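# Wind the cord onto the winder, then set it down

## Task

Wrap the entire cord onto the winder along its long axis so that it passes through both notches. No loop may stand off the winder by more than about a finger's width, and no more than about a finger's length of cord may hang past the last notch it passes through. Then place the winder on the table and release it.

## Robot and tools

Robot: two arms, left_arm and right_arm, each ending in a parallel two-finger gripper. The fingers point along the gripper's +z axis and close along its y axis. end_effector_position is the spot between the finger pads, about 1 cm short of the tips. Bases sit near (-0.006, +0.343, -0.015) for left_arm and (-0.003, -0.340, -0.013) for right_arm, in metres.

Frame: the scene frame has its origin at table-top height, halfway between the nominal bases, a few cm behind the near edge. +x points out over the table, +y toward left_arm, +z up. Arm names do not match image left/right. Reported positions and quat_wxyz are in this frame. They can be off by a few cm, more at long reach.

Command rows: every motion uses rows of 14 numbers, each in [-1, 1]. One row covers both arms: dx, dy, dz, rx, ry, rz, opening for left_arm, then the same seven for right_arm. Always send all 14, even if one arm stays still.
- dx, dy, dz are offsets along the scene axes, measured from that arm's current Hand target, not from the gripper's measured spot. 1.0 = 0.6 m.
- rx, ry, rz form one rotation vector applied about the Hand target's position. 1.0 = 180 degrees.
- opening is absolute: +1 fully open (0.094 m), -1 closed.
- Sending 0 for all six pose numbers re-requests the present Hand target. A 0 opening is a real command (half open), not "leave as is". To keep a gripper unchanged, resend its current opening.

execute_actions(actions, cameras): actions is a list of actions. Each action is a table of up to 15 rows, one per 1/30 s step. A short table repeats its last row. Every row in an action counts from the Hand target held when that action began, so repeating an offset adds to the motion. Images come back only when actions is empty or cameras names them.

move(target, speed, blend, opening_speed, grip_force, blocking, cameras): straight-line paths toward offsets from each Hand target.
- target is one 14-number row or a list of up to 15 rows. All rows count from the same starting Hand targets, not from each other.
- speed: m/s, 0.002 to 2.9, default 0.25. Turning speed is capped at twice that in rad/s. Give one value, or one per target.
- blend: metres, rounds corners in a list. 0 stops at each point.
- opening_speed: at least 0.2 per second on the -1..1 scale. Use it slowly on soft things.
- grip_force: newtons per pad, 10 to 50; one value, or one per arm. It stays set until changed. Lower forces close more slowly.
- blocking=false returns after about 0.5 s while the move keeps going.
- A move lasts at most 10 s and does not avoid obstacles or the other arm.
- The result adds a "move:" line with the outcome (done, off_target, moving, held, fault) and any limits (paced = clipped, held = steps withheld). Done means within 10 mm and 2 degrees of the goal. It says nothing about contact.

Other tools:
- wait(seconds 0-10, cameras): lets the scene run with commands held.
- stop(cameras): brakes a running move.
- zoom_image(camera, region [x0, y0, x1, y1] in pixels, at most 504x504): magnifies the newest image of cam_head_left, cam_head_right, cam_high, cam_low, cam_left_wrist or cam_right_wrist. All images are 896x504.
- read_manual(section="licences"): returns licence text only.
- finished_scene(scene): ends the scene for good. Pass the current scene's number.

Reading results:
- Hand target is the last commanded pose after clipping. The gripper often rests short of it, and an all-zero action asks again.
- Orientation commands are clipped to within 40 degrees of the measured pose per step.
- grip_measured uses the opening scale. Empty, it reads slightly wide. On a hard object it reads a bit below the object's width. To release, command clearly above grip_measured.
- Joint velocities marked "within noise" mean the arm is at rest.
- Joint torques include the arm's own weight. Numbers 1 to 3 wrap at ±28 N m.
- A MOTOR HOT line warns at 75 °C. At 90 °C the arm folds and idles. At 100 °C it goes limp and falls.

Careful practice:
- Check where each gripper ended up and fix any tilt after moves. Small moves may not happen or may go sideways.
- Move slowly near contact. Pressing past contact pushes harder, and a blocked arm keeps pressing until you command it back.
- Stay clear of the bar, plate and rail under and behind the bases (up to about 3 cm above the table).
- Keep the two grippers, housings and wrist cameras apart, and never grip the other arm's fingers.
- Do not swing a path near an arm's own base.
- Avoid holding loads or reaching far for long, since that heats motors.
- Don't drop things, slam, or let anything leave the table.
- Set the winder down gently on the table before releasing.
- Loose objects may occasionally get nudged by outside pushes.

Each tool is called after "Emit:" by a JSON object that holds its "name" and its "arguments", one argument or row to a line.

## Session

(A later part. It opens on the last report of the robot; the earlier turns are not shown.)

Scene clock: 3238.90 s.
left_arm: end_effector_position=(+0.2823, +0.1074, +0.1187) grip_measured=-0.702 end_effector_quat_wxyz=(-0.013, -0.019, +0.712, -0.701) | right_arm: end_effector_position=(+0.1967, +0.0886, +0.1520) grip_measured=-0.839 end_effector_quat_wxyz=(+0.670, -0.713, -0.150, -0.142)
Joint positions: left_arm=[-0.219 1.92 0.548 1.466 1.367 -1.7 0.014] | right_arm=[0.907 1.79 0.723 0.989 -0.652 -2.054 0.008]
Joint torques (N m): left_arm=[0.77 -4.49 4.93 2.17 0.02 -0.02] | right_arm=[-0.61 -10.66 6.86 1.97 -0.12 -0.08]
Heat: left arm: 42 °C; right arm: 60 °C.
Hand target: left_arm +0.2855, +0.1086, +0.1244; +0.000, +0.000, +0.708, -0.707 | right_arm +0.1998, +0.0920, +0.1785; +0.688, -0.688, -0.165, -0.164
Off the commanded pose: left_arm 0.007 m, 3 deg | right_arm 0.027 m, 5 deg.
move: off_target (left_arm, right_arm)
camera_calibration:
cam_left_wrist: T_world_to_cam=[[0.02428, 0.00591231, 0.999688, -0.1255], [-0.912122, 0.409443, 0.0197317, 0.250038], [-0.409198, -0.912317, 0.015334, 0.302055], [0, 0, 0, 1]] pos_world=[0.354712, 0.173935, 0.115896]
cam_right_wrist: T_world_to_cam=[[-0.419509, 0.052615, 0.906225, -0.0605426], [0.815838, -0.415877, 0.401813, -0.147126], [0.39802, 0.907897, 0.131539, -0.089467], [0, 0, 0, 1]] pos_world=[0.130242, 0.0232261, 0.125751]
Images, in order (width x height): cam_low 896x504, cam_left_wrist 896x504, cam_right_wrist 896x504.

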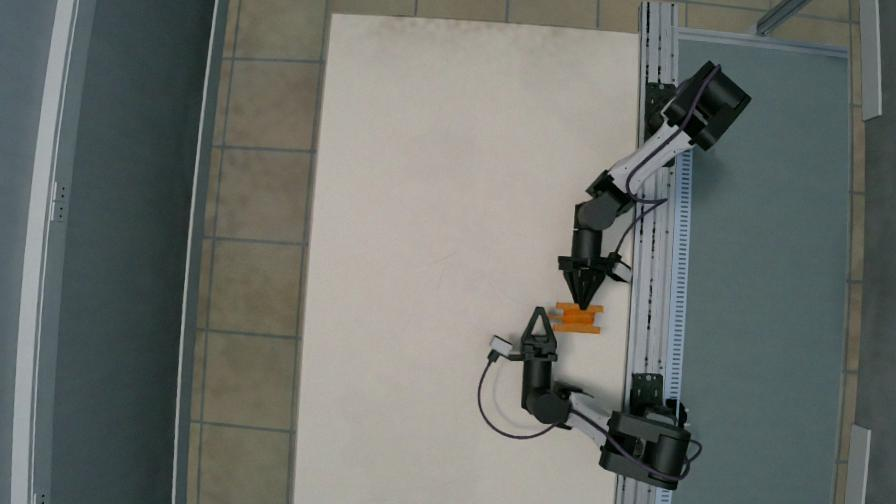

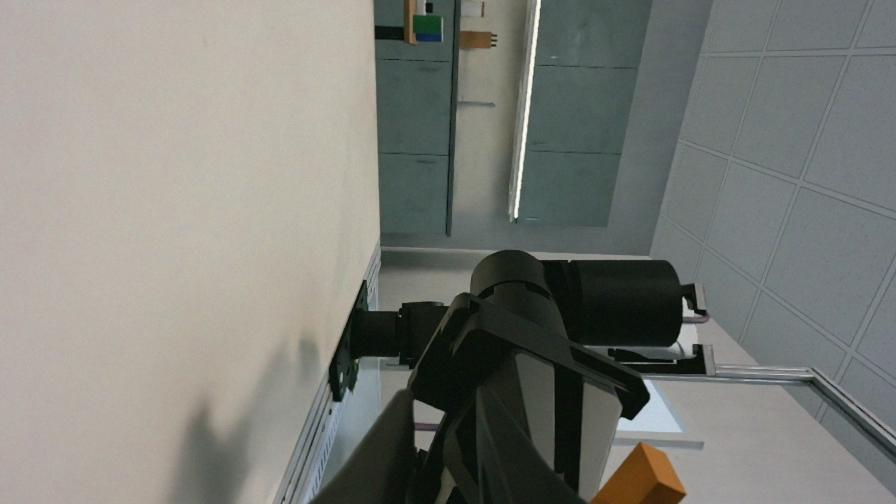

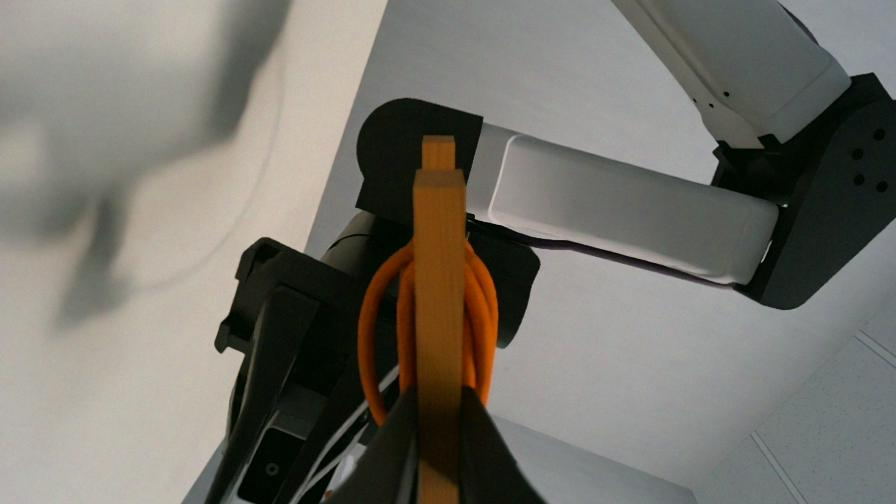

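Emit:
{"name": "move", "arguments": {
  "target": [0.01,0.13,-0.01,0,0,0,-0.7,0,0,0,0,0,0,-0.93],
  "speed": [0.12],
  "cameras": ["cam_right_wrist","cam_left_wrist","cam_low"]
}}

Emit:
{"name": "zoom_image", "arguments": {
  "camera": "cam_low",
  "region": [520, 280, 630, 350]
}}

Emit:
{"name": "zoom_image", "arguments": {
  "camera": "cam_left_wrist",
  "region": [350, 250, 700, 504]
}}

Scene clock: 3255.93 s.
left_arm: end_effector_position=(+0.2944, +0.1848, +0.1152) grip_measured=-0.702 end_effector_quat_wxyz=(+0.009, -0.040, +0.718, -0.694) | right_arm: end_effector_position=(+0.1967, +0.0886, +0.1520) grip_measured=-0.839 end_effector_quat_wxyz=(+0.670, -0.713, -0.150, -0.142)
Joint positions: left_arm=[0.047 1.92 0.533 1.464 1.573 -1.685 0.014] | right_arm=[0.907 1.79 0.723 0.989 -0.652 -2.054 0.008]
Joint torques (N m): left_arm=[0.66 -5.86 2.95 1.71 0.03 0.25] | right_arm=[-0.76 -10.71 6.86 1.96 -0.1 -0.12]
Heat: left arm: 43 °C; right arm: 58 °C.
Hand target: left_arm +0.2914, +0.1866, +0.1183; +0.000, +0.000, +0.707, -0.707 | right_arm +0.1998, +0.0920, +0.1785; +0.688, -0.688, -0.165, -0.164
Off the commanded pose: left_arm 0.005 m, 5 deg | right_arm 0.027 m, 5 deg.
joint sent to its limit (left arm) — joint 5 (wrist yaw), upper limit. The joint targets are off in orientation, not in position.
move: off_target (left_arm, right_arm)
camera_calibration:
cam_left_wrist: T_world_to_cam=[[0.022371, -0.012374, 0.999673, -0.118811], [-0.93529, 0.352977, 0.0252993, 0.246048], [-0.353175, -0.93555, -0.00367683, 0.367584], [0, 0, 0, 1]] pos_world=[0.362606, 0.255574, 0.113899]
cam_right_wrist: T_world_to_cam=[[-0.419509, 0.052615, 0.906225, -0.0605426], [0.815838, -0.415877, 0.401813, -0.147126], [0.39802, 0.907897, 0.131539, -0.089467], [0, 0, 0, 1]] pos_world=[0.130242, 0.0232261, 0.125751]
Images, in order (width x height): cam_low 896x504, cam_left_wrist 896x504, cam_right_wrist 896x504.

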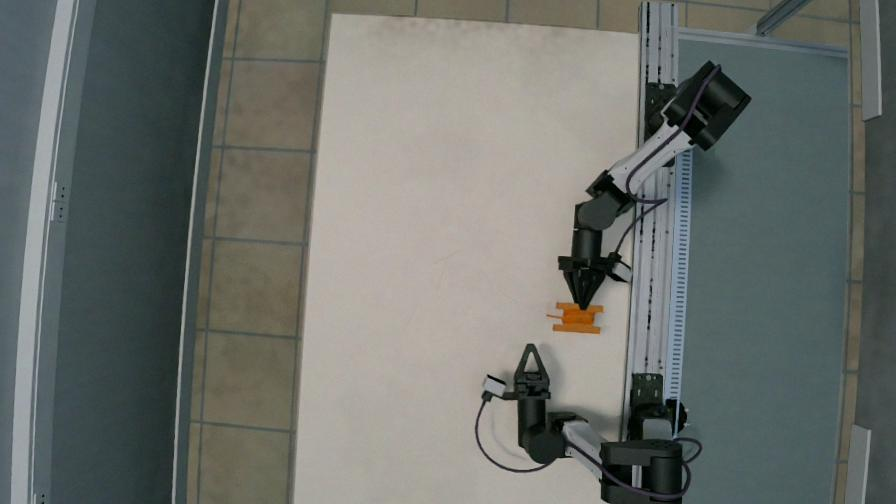

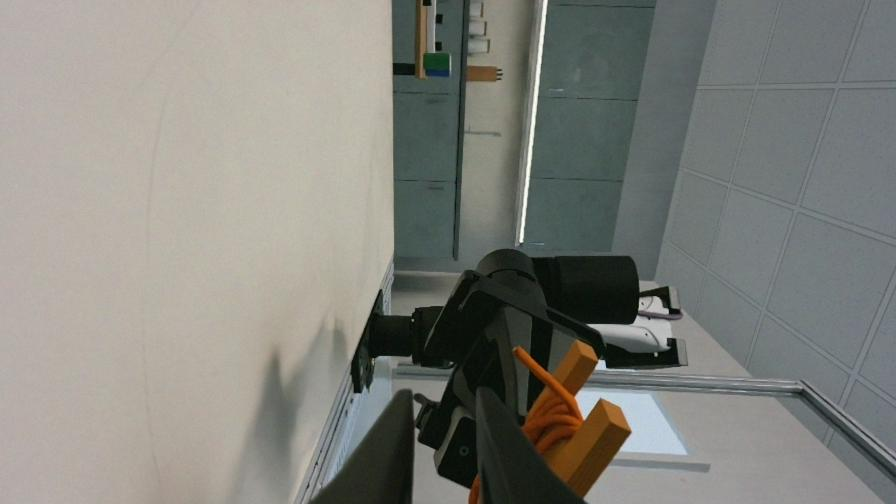

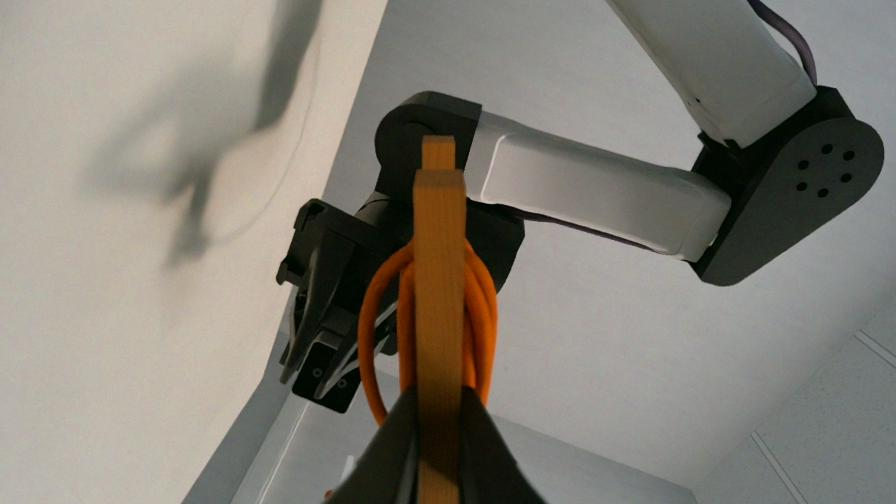

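Scaled by 4.582 from the camera's 896x504 image, which has a finer 1280x720 frame.

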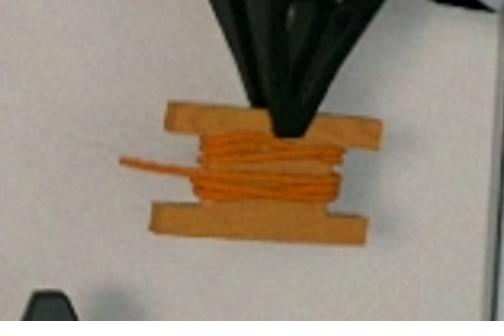

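Scaled by 1.440 from the camera's 896x504 image, which has a finer 1280x720 frame.

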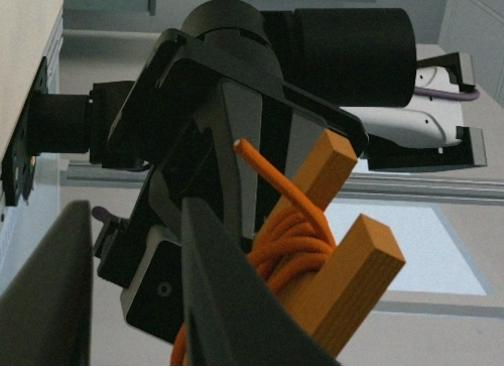

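Emit:
{"name": "move", "arguments": {
  "target": [0.03,0.02,0.25,0.1951,-0.4718,0.1951,0.5,0,0,0,0,0.111,0,-0.93],
  "speed": [0.3],
  "cameras": ["cam_right_wrist","cam_low"]
}}

Scene clock: 3285.43 s.
left_arm: end_effector_position=(+0.3075, +0.1986, +0.2470) grip_measured=+0.498 end_effector_quat_wxyz=(+0.624, +0.259, +0.678, -0.289) | right_arm: end_effector_position=(+0.1967, +0.0886, +0.1521) grip_measured=-0.839 end_effector_quat_wxyz=(+0.684, -0.728, -0.032, -0.030)
Joint positions: left_arm=[-0.076 0.967 0.506 0.428 0.746 -0.066 0.07] | right_arm=[0.907 1.79 0.723 0.99 -0.652 -1.726 0.008]
Joint torques (N m): left_arm=[-0.42 -2.32 8.14 2.5 -0.29 0.17] | right_arm=[-0.65 -10.67 6.97 1.95 -0.16 0.1]
Heat: left arm: 41 °C; right arm: 58 °C.
Hand target: left_arm +0.3095, +0.1987, +0.2685; +0.653, +0.270, +0.653, -0.271 | right_arm +0.1998, +0.0920, +0.1785; +0.706, -0.706, -0.043, -0.042
Off the commanded pose: left_arm 0.021 m, 5 deg | right_arm 0.027 m, 4 deg.
move: off_target (left_arm, right_arm)
camera_calibration:
cam_right_wrist: T_world_to_cam=[[-0.104693, 0.0572689, 0.992854, -0.136274], [0.893146, -0.433686, 0.119195, -0.11782], [0.437413, 0.899242, -0.00574561, -0.0755276], [0, 0, 0, 1]] pos_world=[0.124, 0.024625, 0.14891]
Images, in order (width x height): cam_low 896x504, cam_right_wrist 896x504.

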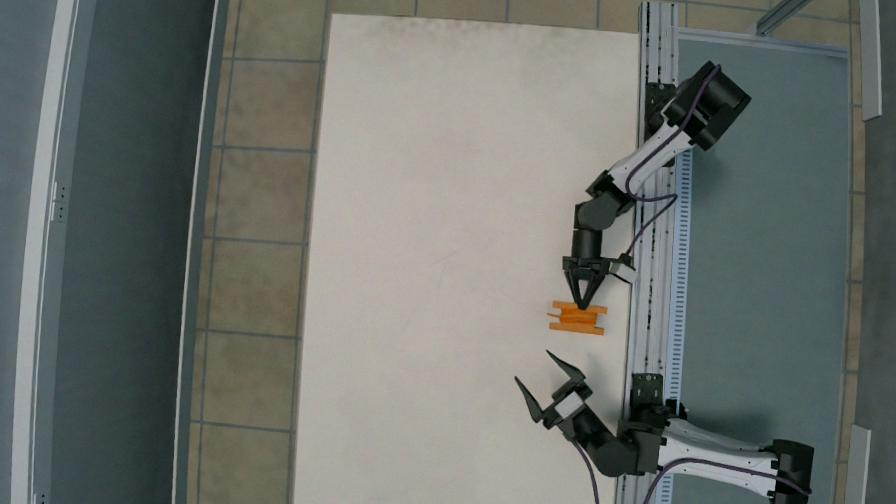

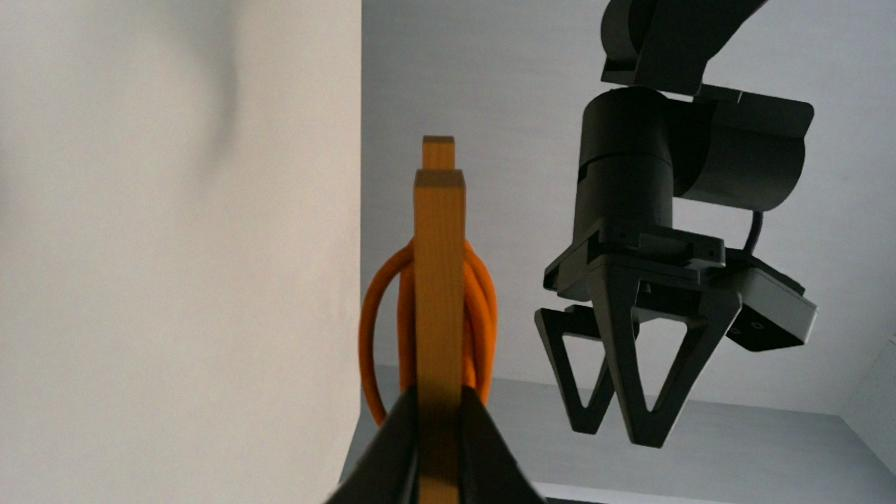

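Emit:
{"name": "move", "arguments": {
  "target": [
    [-0.06,-0.06,-0.02,0.1957,0.4716,0.1957,0.6,0,0,-0.0225,0,0,0,-0.93],
    [-0.1142,-0.1528,-0.0925,0.1957,0.4716,0.1957,0.6,0,0,-0.0225,0,0,0,-0.93]
  ],
  "speed": [0.35,0.2],
  "blend": [0.02,0],
  "cameras": ["cam_right_wrist","cam_left_wrist"]
}}

Scene clock: 3300.20 s.
left_arm: end_effector_position=(+0.2419, +0.1040, +0.2120) grip_measured=+0.598 end_effector_quat_wxyz=(+0.060, +0.010, +0.997, -0.055) | right_arm: end_effector_position=(+0.1977, +0.0897, +0.1604) grip_measured=-0.839 end_effector_quat_wxyz=(+0.698, -0.714, -0.041, -0.042)
Joint positions: left_arm=[-0.766 1.725 1.917 -1.57 0.021 -0.727 0.075] | right_arm=[0.907 1.801 0.723 1.05 -0.652 -1.725 0.008]
Joint torques (N m): left_arm=[0.36 -5.5 5.27 0.63 -0.12 -0.14] | right_arm=[-0.53 -7.19 5.71 1.95 -0.16 0.12]
Heat: left arm: 44 °C; right arm: 57 °C.
Hand target: left_arm +0.2409, +0.1069, +0.2129; +0.000, +0.000, +1.000, +0.001 | right_arm +0.1998, +0.0920, +0.1650; +0.706, -0.706, -0.043, -0.042
Off the commanded pose: left_arm 0.003 m, 9 deg | right_arm 0.006 m, 1 deg.
joint sent to its limit (left arm) — joint 4 (wrist pitch), lower limit. The joint targets are off in orientation, not in position.
move: off_target (left_arm)
camera_calibration:
cam_left_wrist: T_world_to_cam=[[-0.0482591, -0.990739, 0.126914, 0.0883927], [-0.950725, 0.0845215, 0.298294, 0.196855], [-0.306258, -0.106265, -0.945999, 0.37605], [0, 0, 0, 1]] pos_world=[0.306589, 0.110896, 0.285804]
cam_right_wrist: T_world_to_cam=[[-0.134478, 0.0180149, 0.990753, -0.134602], [0.88906, -0.439337, 0.128664, -0.119363], [0.437593, 0.898141, 0.0430651, -0.0846381], [0, 0, 0, 1]] pos_world=[0.125057, 0.0260012, 0.152359]
Images, in order (width x height): cam_left_wrist 896x504, cam_right_wrist 896x504.

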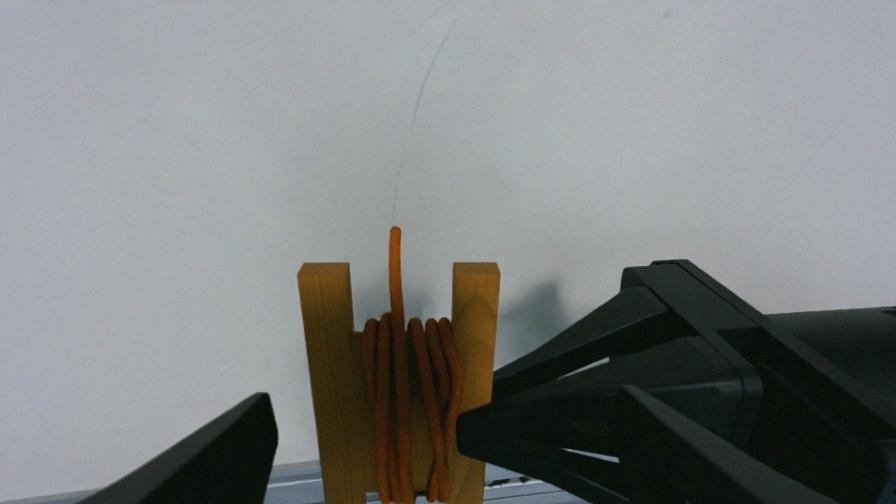

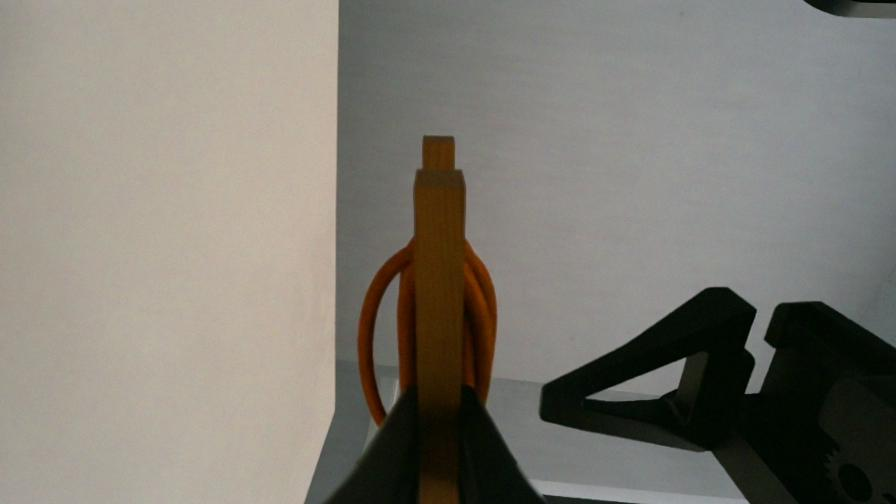

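Emit:
{"name": "move", "arguments": {
  "target": [
    [0.0118,0.0093,-0.02,0,0,0,0.6,0,0,0,0,0,0,-0.93],
    [0.0118,0.0093,-0.0832,0,0,0,0.6,0,0,0,0,0,0,-0.93]
  ],
  "speed": [0.15,0.12],
  "blend": [0.01,0],
  "cameras": ["cam_right_wrist","cam_left_wrist","cam_high"]
}}

Emit:
{"name": "zoom_image", "arguments": {
  "camera": "cam_high",
  "region": [430, 160, 590, 250]
}}

Scene clock: 3336.73 s.
left_arm: end_effector_position=(+0.2463, +0.1116, +0.1628) grip_measured=+0.598 end_effector_quat_wxyz=(-0.001, -0.003, +1.000, +0.001) | right_arm: end_effector_position=(+0.1977, +0.0897, +0.1604) grip_measured=-0.839 end_effector_quat_wxyz=(+0.698, -0.714, -0.041, -0.042)
Joint positions: left_arm=[-0.744 1.826 1.852 -1.57 0.021 -0.726 0.075] | right_arm=[0.907 1.801 0.723 1.05 -0.652 -1.725 0.008]
Joint torques (N m): left_arm=[0.54 -6.27 5.29 0.42 -0.11 0.13] | right_arm=[-0.69 -7.19 5.86 1.91 -0.14 0.18]
Heat: left arm: 42 °C; right arm: 55 °C.
Hand target: left_arm +0.2480, +0.1125, +0.1630; +0.000, +0.000, +1.000, +0.000 | right_arm +0.1998, +0.0920, +0.1650; +0.706, -0.706, -0.043, -0.042
Off the commanded pose: left_arm 0.002 m, 0 deg | right_arm 0.006 m, 1 deg.
move: done
camera_calibration:
cam_left_wrist: T_world_to_cam=[[-0.0137532, -0.99971, 0.0197851, 0.112336], [-0.907877, 0.0207767, 0.41872, 0.192061], [-0.41901, -0.0122037, -0.9079, 0.342832], [0, 0, 0, 1]] pos_world=[0.319563, 0.112497, 0.228615]
cam_right_wrist: T_world_to_cam=[[-0.134478, 0.0180149, 0.990753, -0.134602], [0.88906, -0.439337, 0.128664, -0.119363], [0.437593, 0.898141, 0.0430651, -0.0846381], [0, 0, 0, 1]] pos_world=[0.125057, 0.0260012, 0.152359]
Images, in order (width x height): cam_high 896x504, cam_left_wrist 896x504, cam_right_wrist 896x504.

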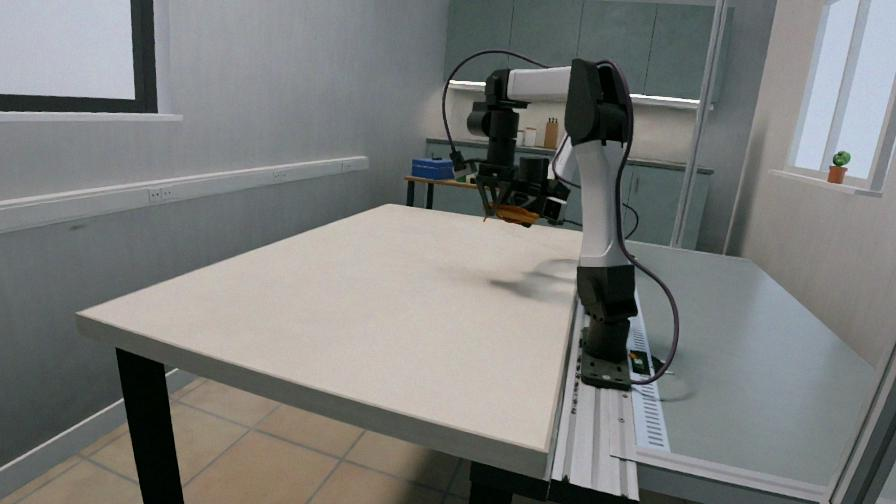

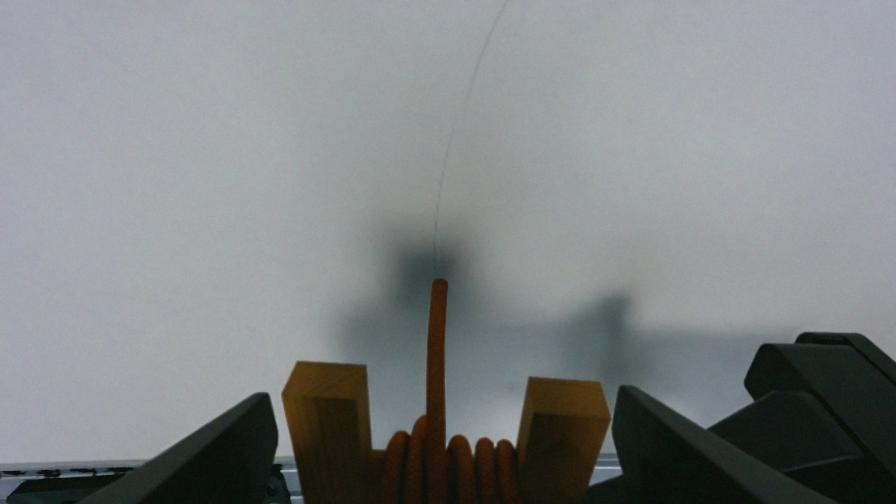

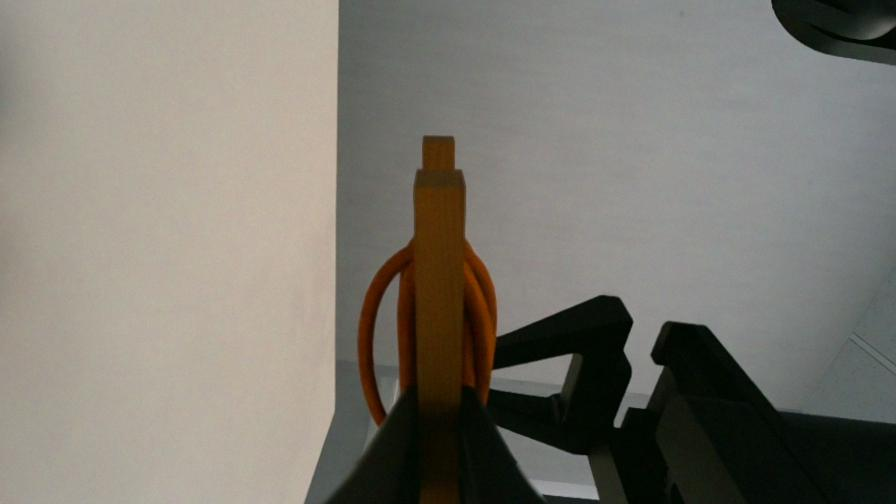

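Scaled by 3.150 from the camera's 896x504 image, which has a finer 1280x720 frame.

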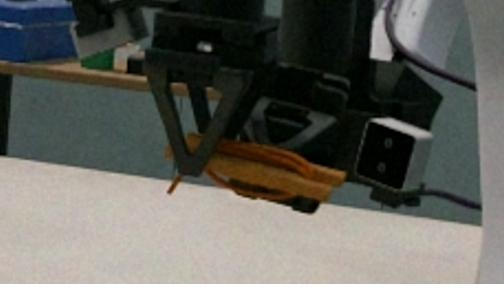

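Emit:
{"name": "move", "arguments": {
  "target": [
    [0,0,0,0,0,0,0.08, 0,0,0,0,0,0,-0.93]
  ],
  "opening_speed": 0.5,
  "cameras": ["cam_left_wrist","cam_high","cam_low"]
}}

Scene clock: 3378.40 s.
left_arm: end_effector_position=(+0.2463, +0.1116, +0.1628) grip_measured=+0.176 end_effector_quat_wxyz=(-0.001, +0.000, +1.000, +0.001) | right_arm: end_effector_position=(+0.1977, +0.0897, +0.1604) grip_measured=-0.839 end_effector_quat_wxyz=(+0.698, -0.714, -0.041, -0.042)
Joint positions: left_arm=[-0.744 1.826 1.852 -1.571 0.021 -0.721 0.055] | right_arm=[0.907 1.801 0.723 1.051 -0.652 -1.725 0.008]
Joint torques (N m): left_arm=[0.54 -6.17 5.26 0.42 -0.12 0.05] | right_arm=[-0.66 -7.08 5.53 1.95 -0.12 0.2]
Heat: left arm: 43 °C; right arm: 55 °C.
Hand target: left_arm +0.2480, +0.1125, +0.1630; +0.000, +0.000, +1.000, +0.001 | right_arm +0.1998, +0.0920, +0.1650; +0.706, -0.706, -0.043, -0.042
Off the commanded pose: left_arm 0.002 m, 0 deg | right_arm 0.006 m, 1 deg.
move: done
camera_calibration:
cam_left_wrist: T_world_to_cam=[[-0.0194653, -0.999619, 0.0195775, 0.113795], [-0.907605, 0.0258801, 0.419026, 0.191257], [-0.419373, -0.00961221, -0.907763, 0.342583], [0, 0, 0, 1]] pos_world=[0.319471, 0.112095, 0.228615]
Images, in order (width x height): cam_high 896x504, cam_low 896x504, cam_left_wrist 896x504.

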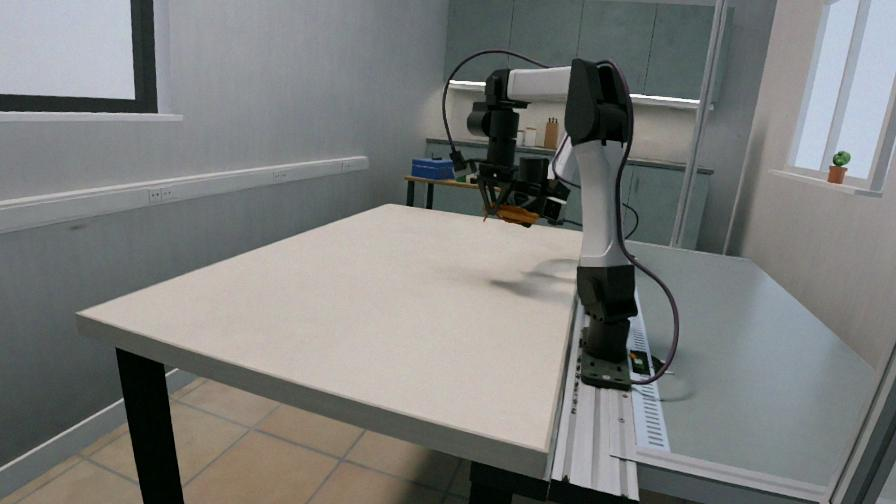

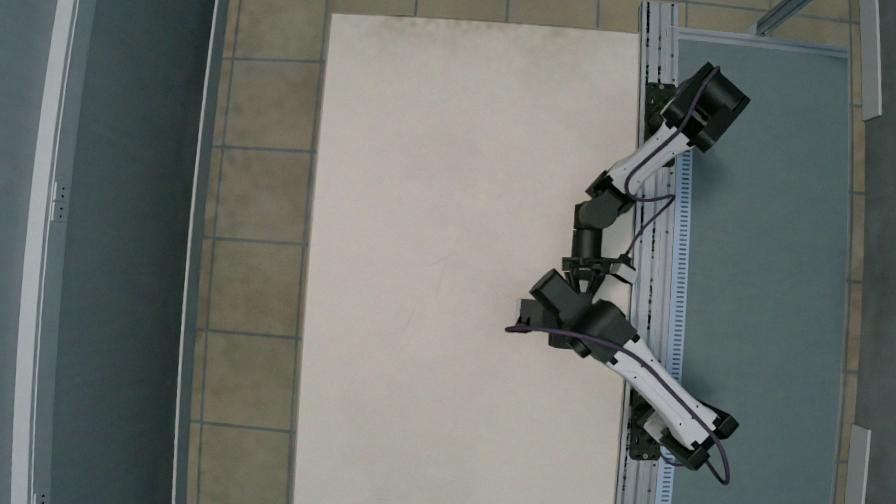

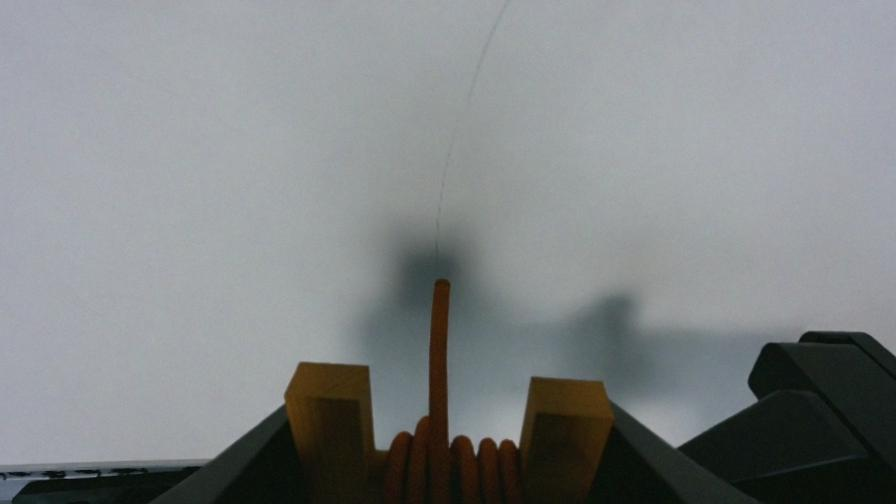

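Emit:
{"name": "move", "arguments": {
  "target": [
    [0,0,0,0,0,0,0.08, 0,0,0,0,0,0,-0.5],
    [0,0,0,0,0,0,0.08, 0,-0.2,0,0,0,0,-0.5]
  ],
  "speed": [0.1,0.12],
  "cameras": ["cam_high","cam_left_wrist","cam_right_wrist"]
}}

Scene clock: 3407.33 s.
left_arm: end_effector_position=(+0.2476, +0.1093, +0.1624) grip_measured=+0.175 end_effector_quat_wxyz=(+0.001, +0.000, +1.000, -0.003) | right_arm: end_effector_position=(+0.2029, -0.0248, +0.1517) grip_measured=-0.502 end_effector_quat_wxyz=(+0.696, -0.717, -0.031, -0.036)
Joint positions: left_arm=[-0.744 1.828 1.852 -1.561 0.025 -0.721 0.055] | right_arm=[0.605 1.566 0.409 1.107 -0.949 -1.725 0.023]
Joint torques (N m): left_arm=[0.62 -6.28 5.24 0.33 -0.16 0.07] | right_arm=[-0.94 -8.83 3.96 1.71 -0.26 0.16]
Heat: left arm: 43 °C; right arm: 54 °C.
Hand target: left_arm +0.2480, +0.1126, +0.1630; +0.000, +0.000, +1.000, +0.000 | right_arm +0.1997, -0.0280, +0.1649; +0.706, -0.706, -0.043, -0.041
Off the commanded pose: left_arm 0.003 m, 0 deg | right_arm 0.014 m, 2 deg.
move: off_target (right_arm)
camera_calibration:
cam_left_wrist: T_world_to_cam=[[-0.0200877, -0.999403, 0.0281219, 0.110249], [-0.909078, 0.0299652, 0.415548, 0.193297], [-0.416142, -0.0172176, -0.909137, 0.342995], [0, 0, 0, 1]] pos_world=[0.320671, 0.110296, 0.228405]
cam_right_wrist: T_world_to_cam=[[-0.110793, 0.0253806, 0.993519, -0.128308], [0.88952, -0.443328, 0.11052, -0.170648], [0.44326, 0.896, 0.026541, 0.0175385], [0, 0, 0, 1]] pos_world=[0.129805, -0.088111, 0.145871]
Images, in order (width x height): cam_high 896x504, cam_left_wrist 896x504, cam_right_wrist 896x504.

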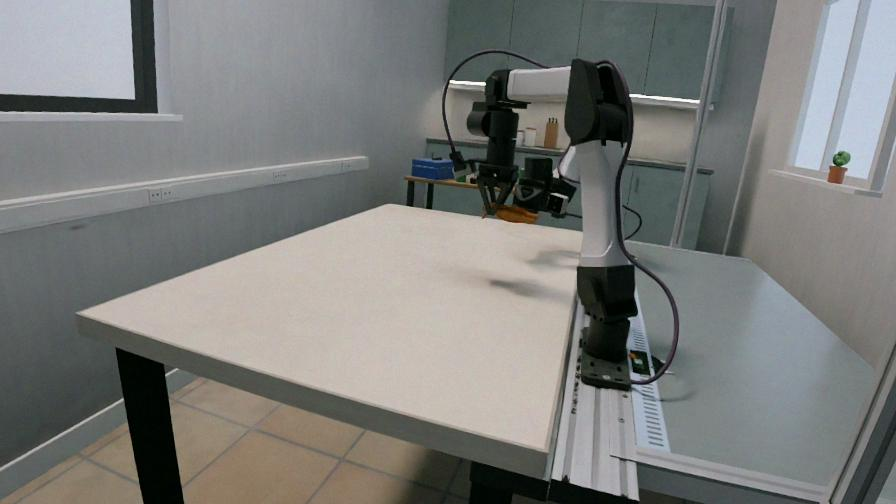

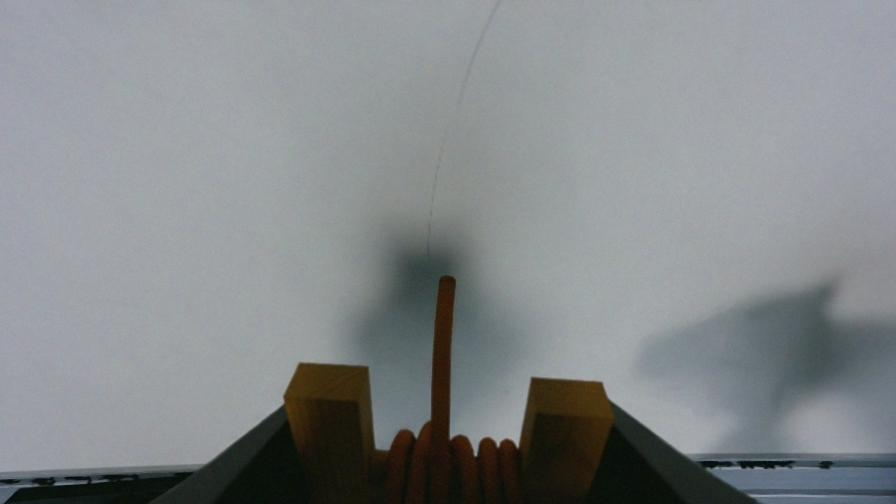

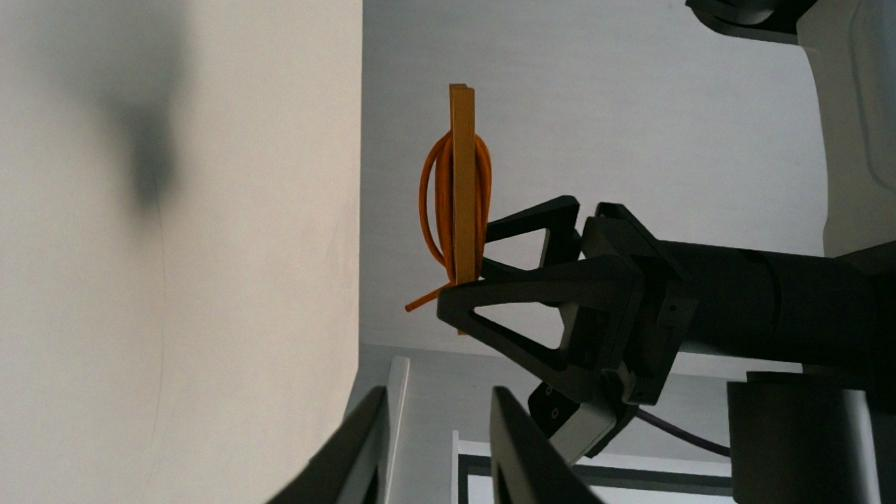

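Emit:
{"name": "zoom_image", "arguments": {
  "camera": "cam_right_wrist",
  "region": [380, 60, 580, 360]
}}

Scaled by 1.680 from the camera's 896x504 image, which has a finer 1280x720 frame.

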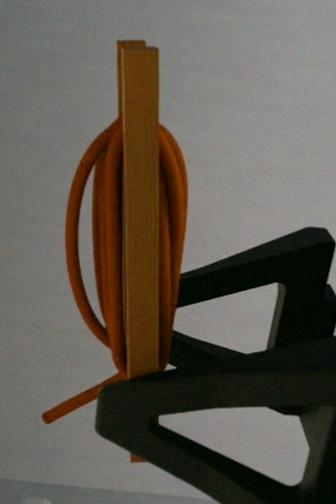

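Emit:
{"name": "move", "arguments": {
  "target": [
    [0,0.0333,-0.1933,0,0,0,0.08, 0,-0.05,0.02,0,0,0,-0.5]
  ],
  "speed": 0.15,
  "cameras": ["cam_high","cam_left_wrist","cam_right_wrist"]
}}

Scene clock: 3429.97 s.
left_arm: end_effector_position=(+0.2420, +0.1335, +0.0347) grip_measured=+0.175 end_effector_quat_wxyz=(-0.023, -0.003, +1.000, +0.017) | right_arm: end_effector_position=(+0.2035, -0.0550, +0.1701) grip_measured=-0.502 end_effector_quat_wxyz=(+0.702, -0.710, -0.038, -0.043)
Joint positions: left_arm=[-0.707 1.822 1.33 -1.108 0.025 -0.688 0.055] | right_arm=[0.496 1.437 0.374 1.043 -1.058 -1.723 0.023]
Joint torques (N m): left_arm=[0.79 -9.54 4.72 0.46 -0.16 0.11] | right_arm=[-1.1 -7.58 4.11 1.43 -0.28 0.1]
Heat: left arm: 43 °C; right arm: 51 °C.
Hand target: left_arm +0.2480, +0.1326, +0.0470; +0.000, +0.000, +1.000, +0.001 | right_arm +0.1998, -0.0580, +0.1769; +0.706, -0.706, -0.043, -0.042
Off the commanded pose: left_arm 0.014 m, 3 deg | right_arm 0.008 m, 1 deg.
move: off_target (left_arm)
camera_calibration:
cam_left_wrist: T_world_to_cam=[[-0.0141884, -0.999831, -0.0117115, 0.138021], [-0.888239, 0.00722448, 0.459326, 0.236945], [-0.459163, 0.0169197, -0.888191, 0.230089], [0, 0, 0, 1]] pos_world=[0.31807, 0.132393, 0.0971443]
cam_right_wrist: T_world_to_cam=[[-0.131874, 0.00649328, 0.991245, -0.142149], [0.887226, -0.445197, 0.120951, -0.188019], [0.442085, 0.895409, 0.0529487, 0.0396374], [0, 0, 0, 1]] pos_world=[0.130547, -0.118274, 0.161547]
Images, in order (width x height): cam_high 896x504, cam_left_wrist 896x504, cam_right_wrist 896x504.

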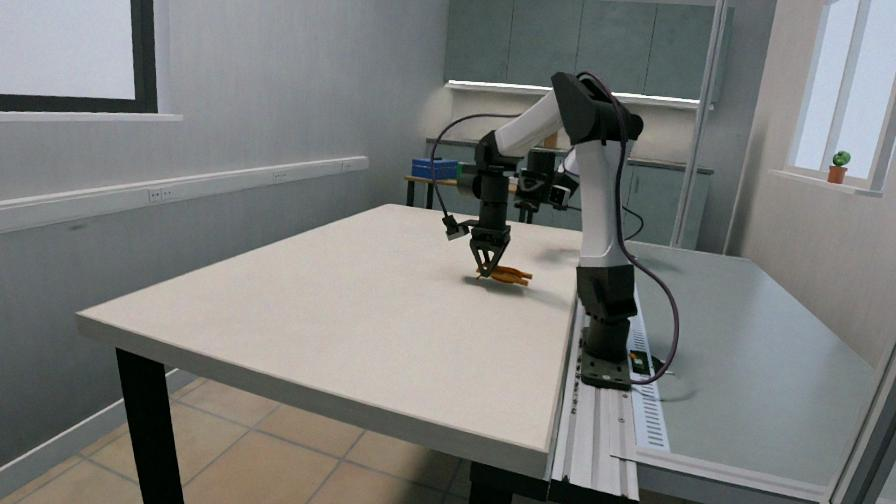

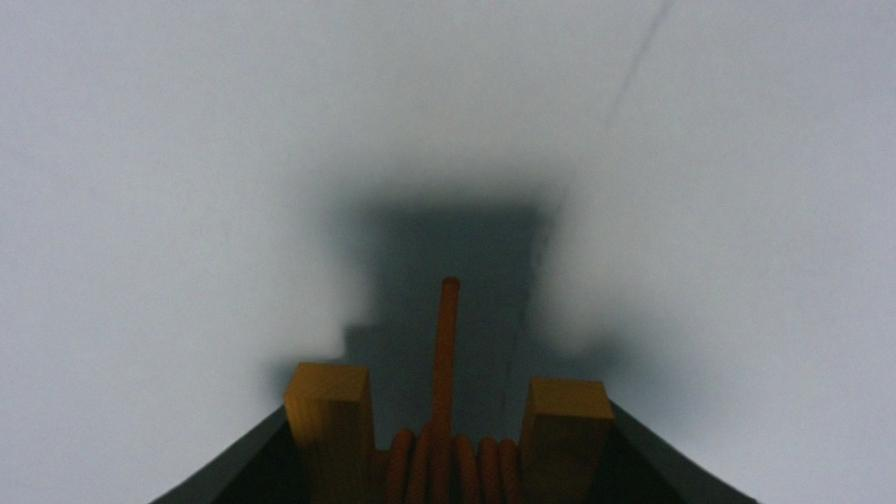

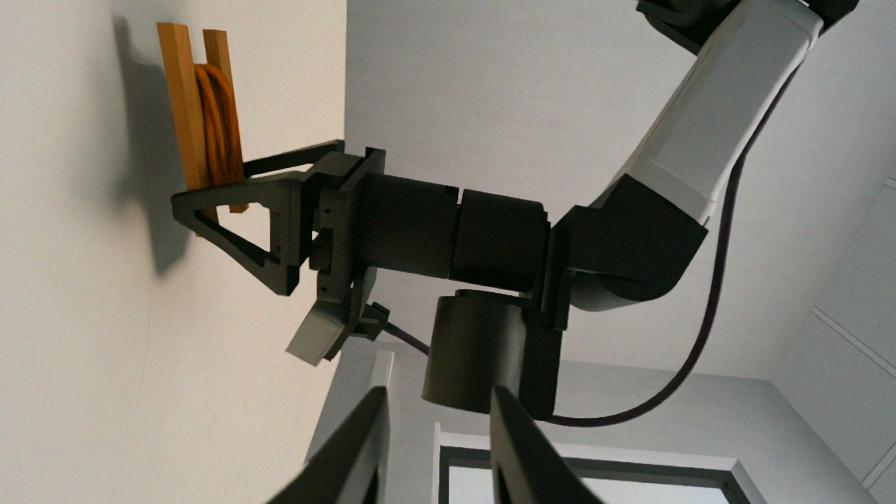

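Emit:
{"name": "zoom_image", "arguments": {
  "camera": "cam_high",
  "region": [440, 220, 560, 300]
}}

Emit:
{"name": "zoom_image", "arguments": {
  "camera": "cam_right_wrist",
  "region": [100, 0, 320, 300]
}}

Scaled by 4.200 from the camera's 896x504 image, which has a finer 1280x720 frame.

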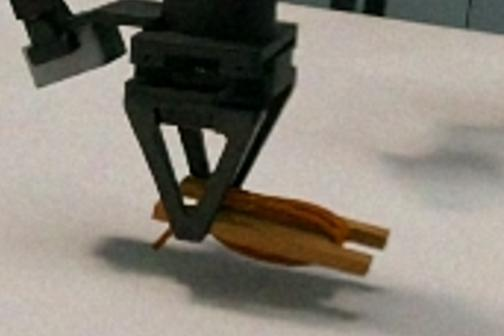

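Scaled by 1.680 from the camera's 896x504 image, which has a finer 1280x720 frame.

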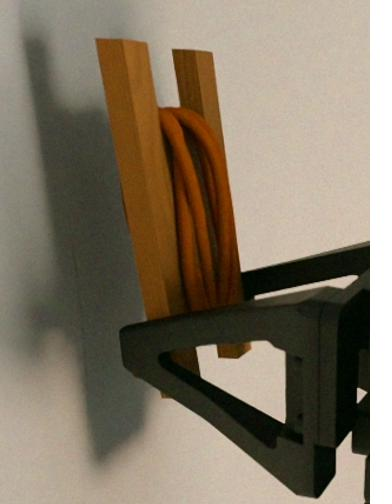

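Emit:
{"name": "move", "arguments": {
  "target": [
    [0,0,-0.0217,0,0,0,0.08, 0,0,0,0,0,0,-0.5]
  ],
  "speed": 0.05,
  "cameras": ["cam_high","cam_right_wrist"]
}}

Emit:
{"name": "zoom_image", "arguments": {
  "camera": "cam_high",
  "region": [440, 220, 560, 300]
}}

Emit:
{"name": "zoom_image", "arguments": {
  "camera": "cam_right_wrist",
  "region": [60, 0, 320, 300]
}}

Scene clock: 3448.23 s.
left_arm: end_effector_position=(+0.2421, +0.1337, +0.0253) grip_measured=+0.175 end_effector_quat_wxyz=(-0.019, -0.003, +1.000, +0.013) | right_arm: end_effector_position=(+0.2034, -0.0550, +0.1700) grip_measured=-0.502 end_effector_quat_wxyz=(+0.702, -0.710, -0.038, -0.043)
Joint positions: left_arm=[-0.707 1.822 1.292 -1.058 0.025 -0.688 0.055] | right_arm=[0.496 1.437 0.374 1.043 -1.059 -1.723 0.023]
Joint torques (N m): left_arm=[0.75 -8.49 4.83 0.48 -0.15 0.12] | right_arm=[-1.1 -7.49 4.21 1.4 -0.22 0.14]
Heat: left arm: 45 °C; right arm: 50 °C.
Hand target: left_arm +0.2480, +0.1325, +0.0340; +0.000, +0.000, +1.000, +0.000 | right_arm +0.1998, -0.0580, +0.1769; +0.706, -0.706, -0.043, -0.042
Off the commanded pose: left_arm 0.010 m, 3 deg | right_arm 0.008 m, 1 deg.
move: off_target (left_arm)
camera_calibration:
cam_right_wrist: T_world_to_cam=[[-0.131563, 0.00662567, 0.991286, -0.14218], [0.887408, -0.444889, 0.12075, -0.187974], [0.441812, 0.895561, 0.0526511, 0.0397395], [0, 0, 0, 1]] pos_world=[0.130546, -0.118275, 0.161547]
Images, in order (width x height): cam_high 896x504, cam_right_wrist 896x504.

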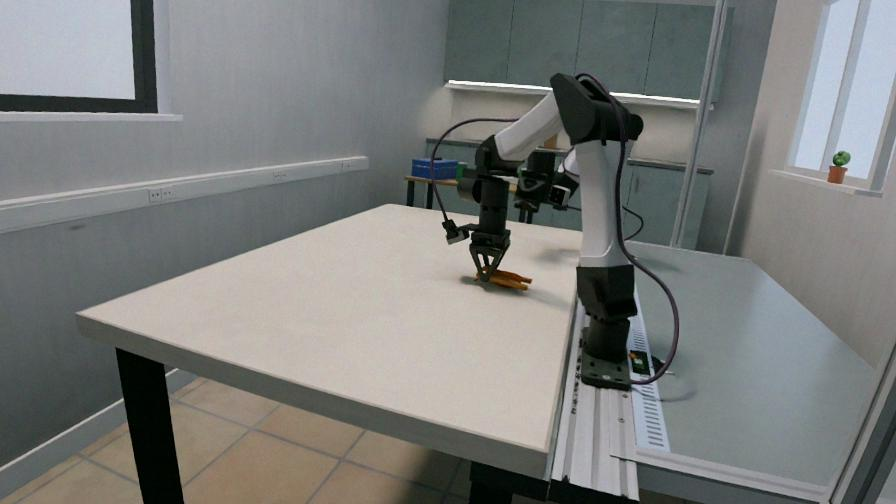

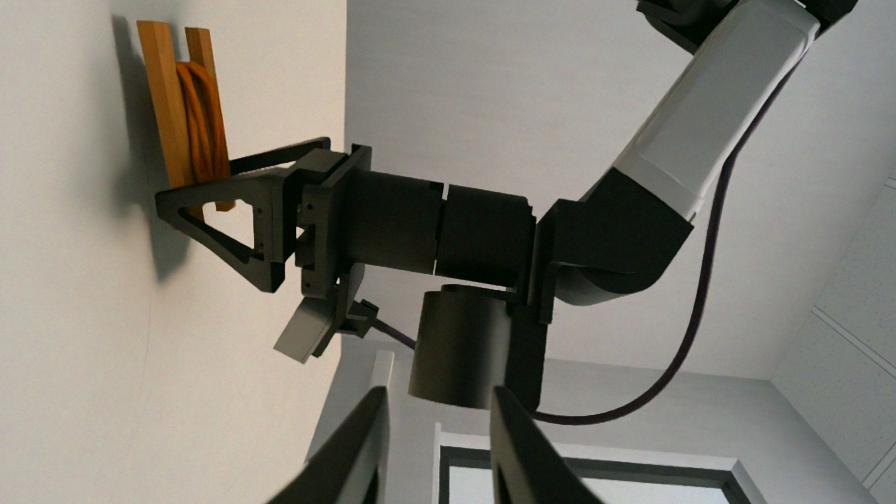

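Scaled by 4.200 from the camera's 896x504 image, which has a finer 1280x720 frame.

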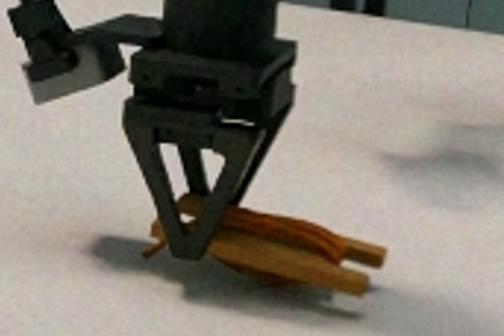

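Scaled by 1.680 from the camera's 896x504 image, which has a finer 1280x720 frame.

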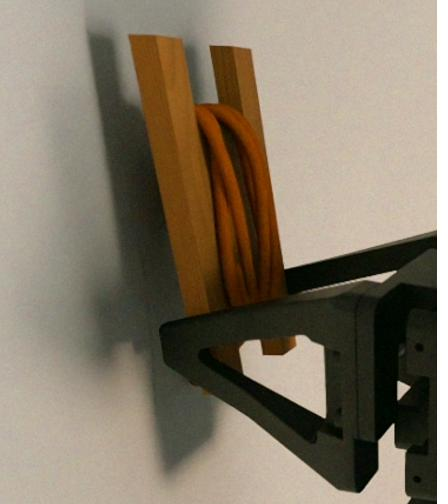

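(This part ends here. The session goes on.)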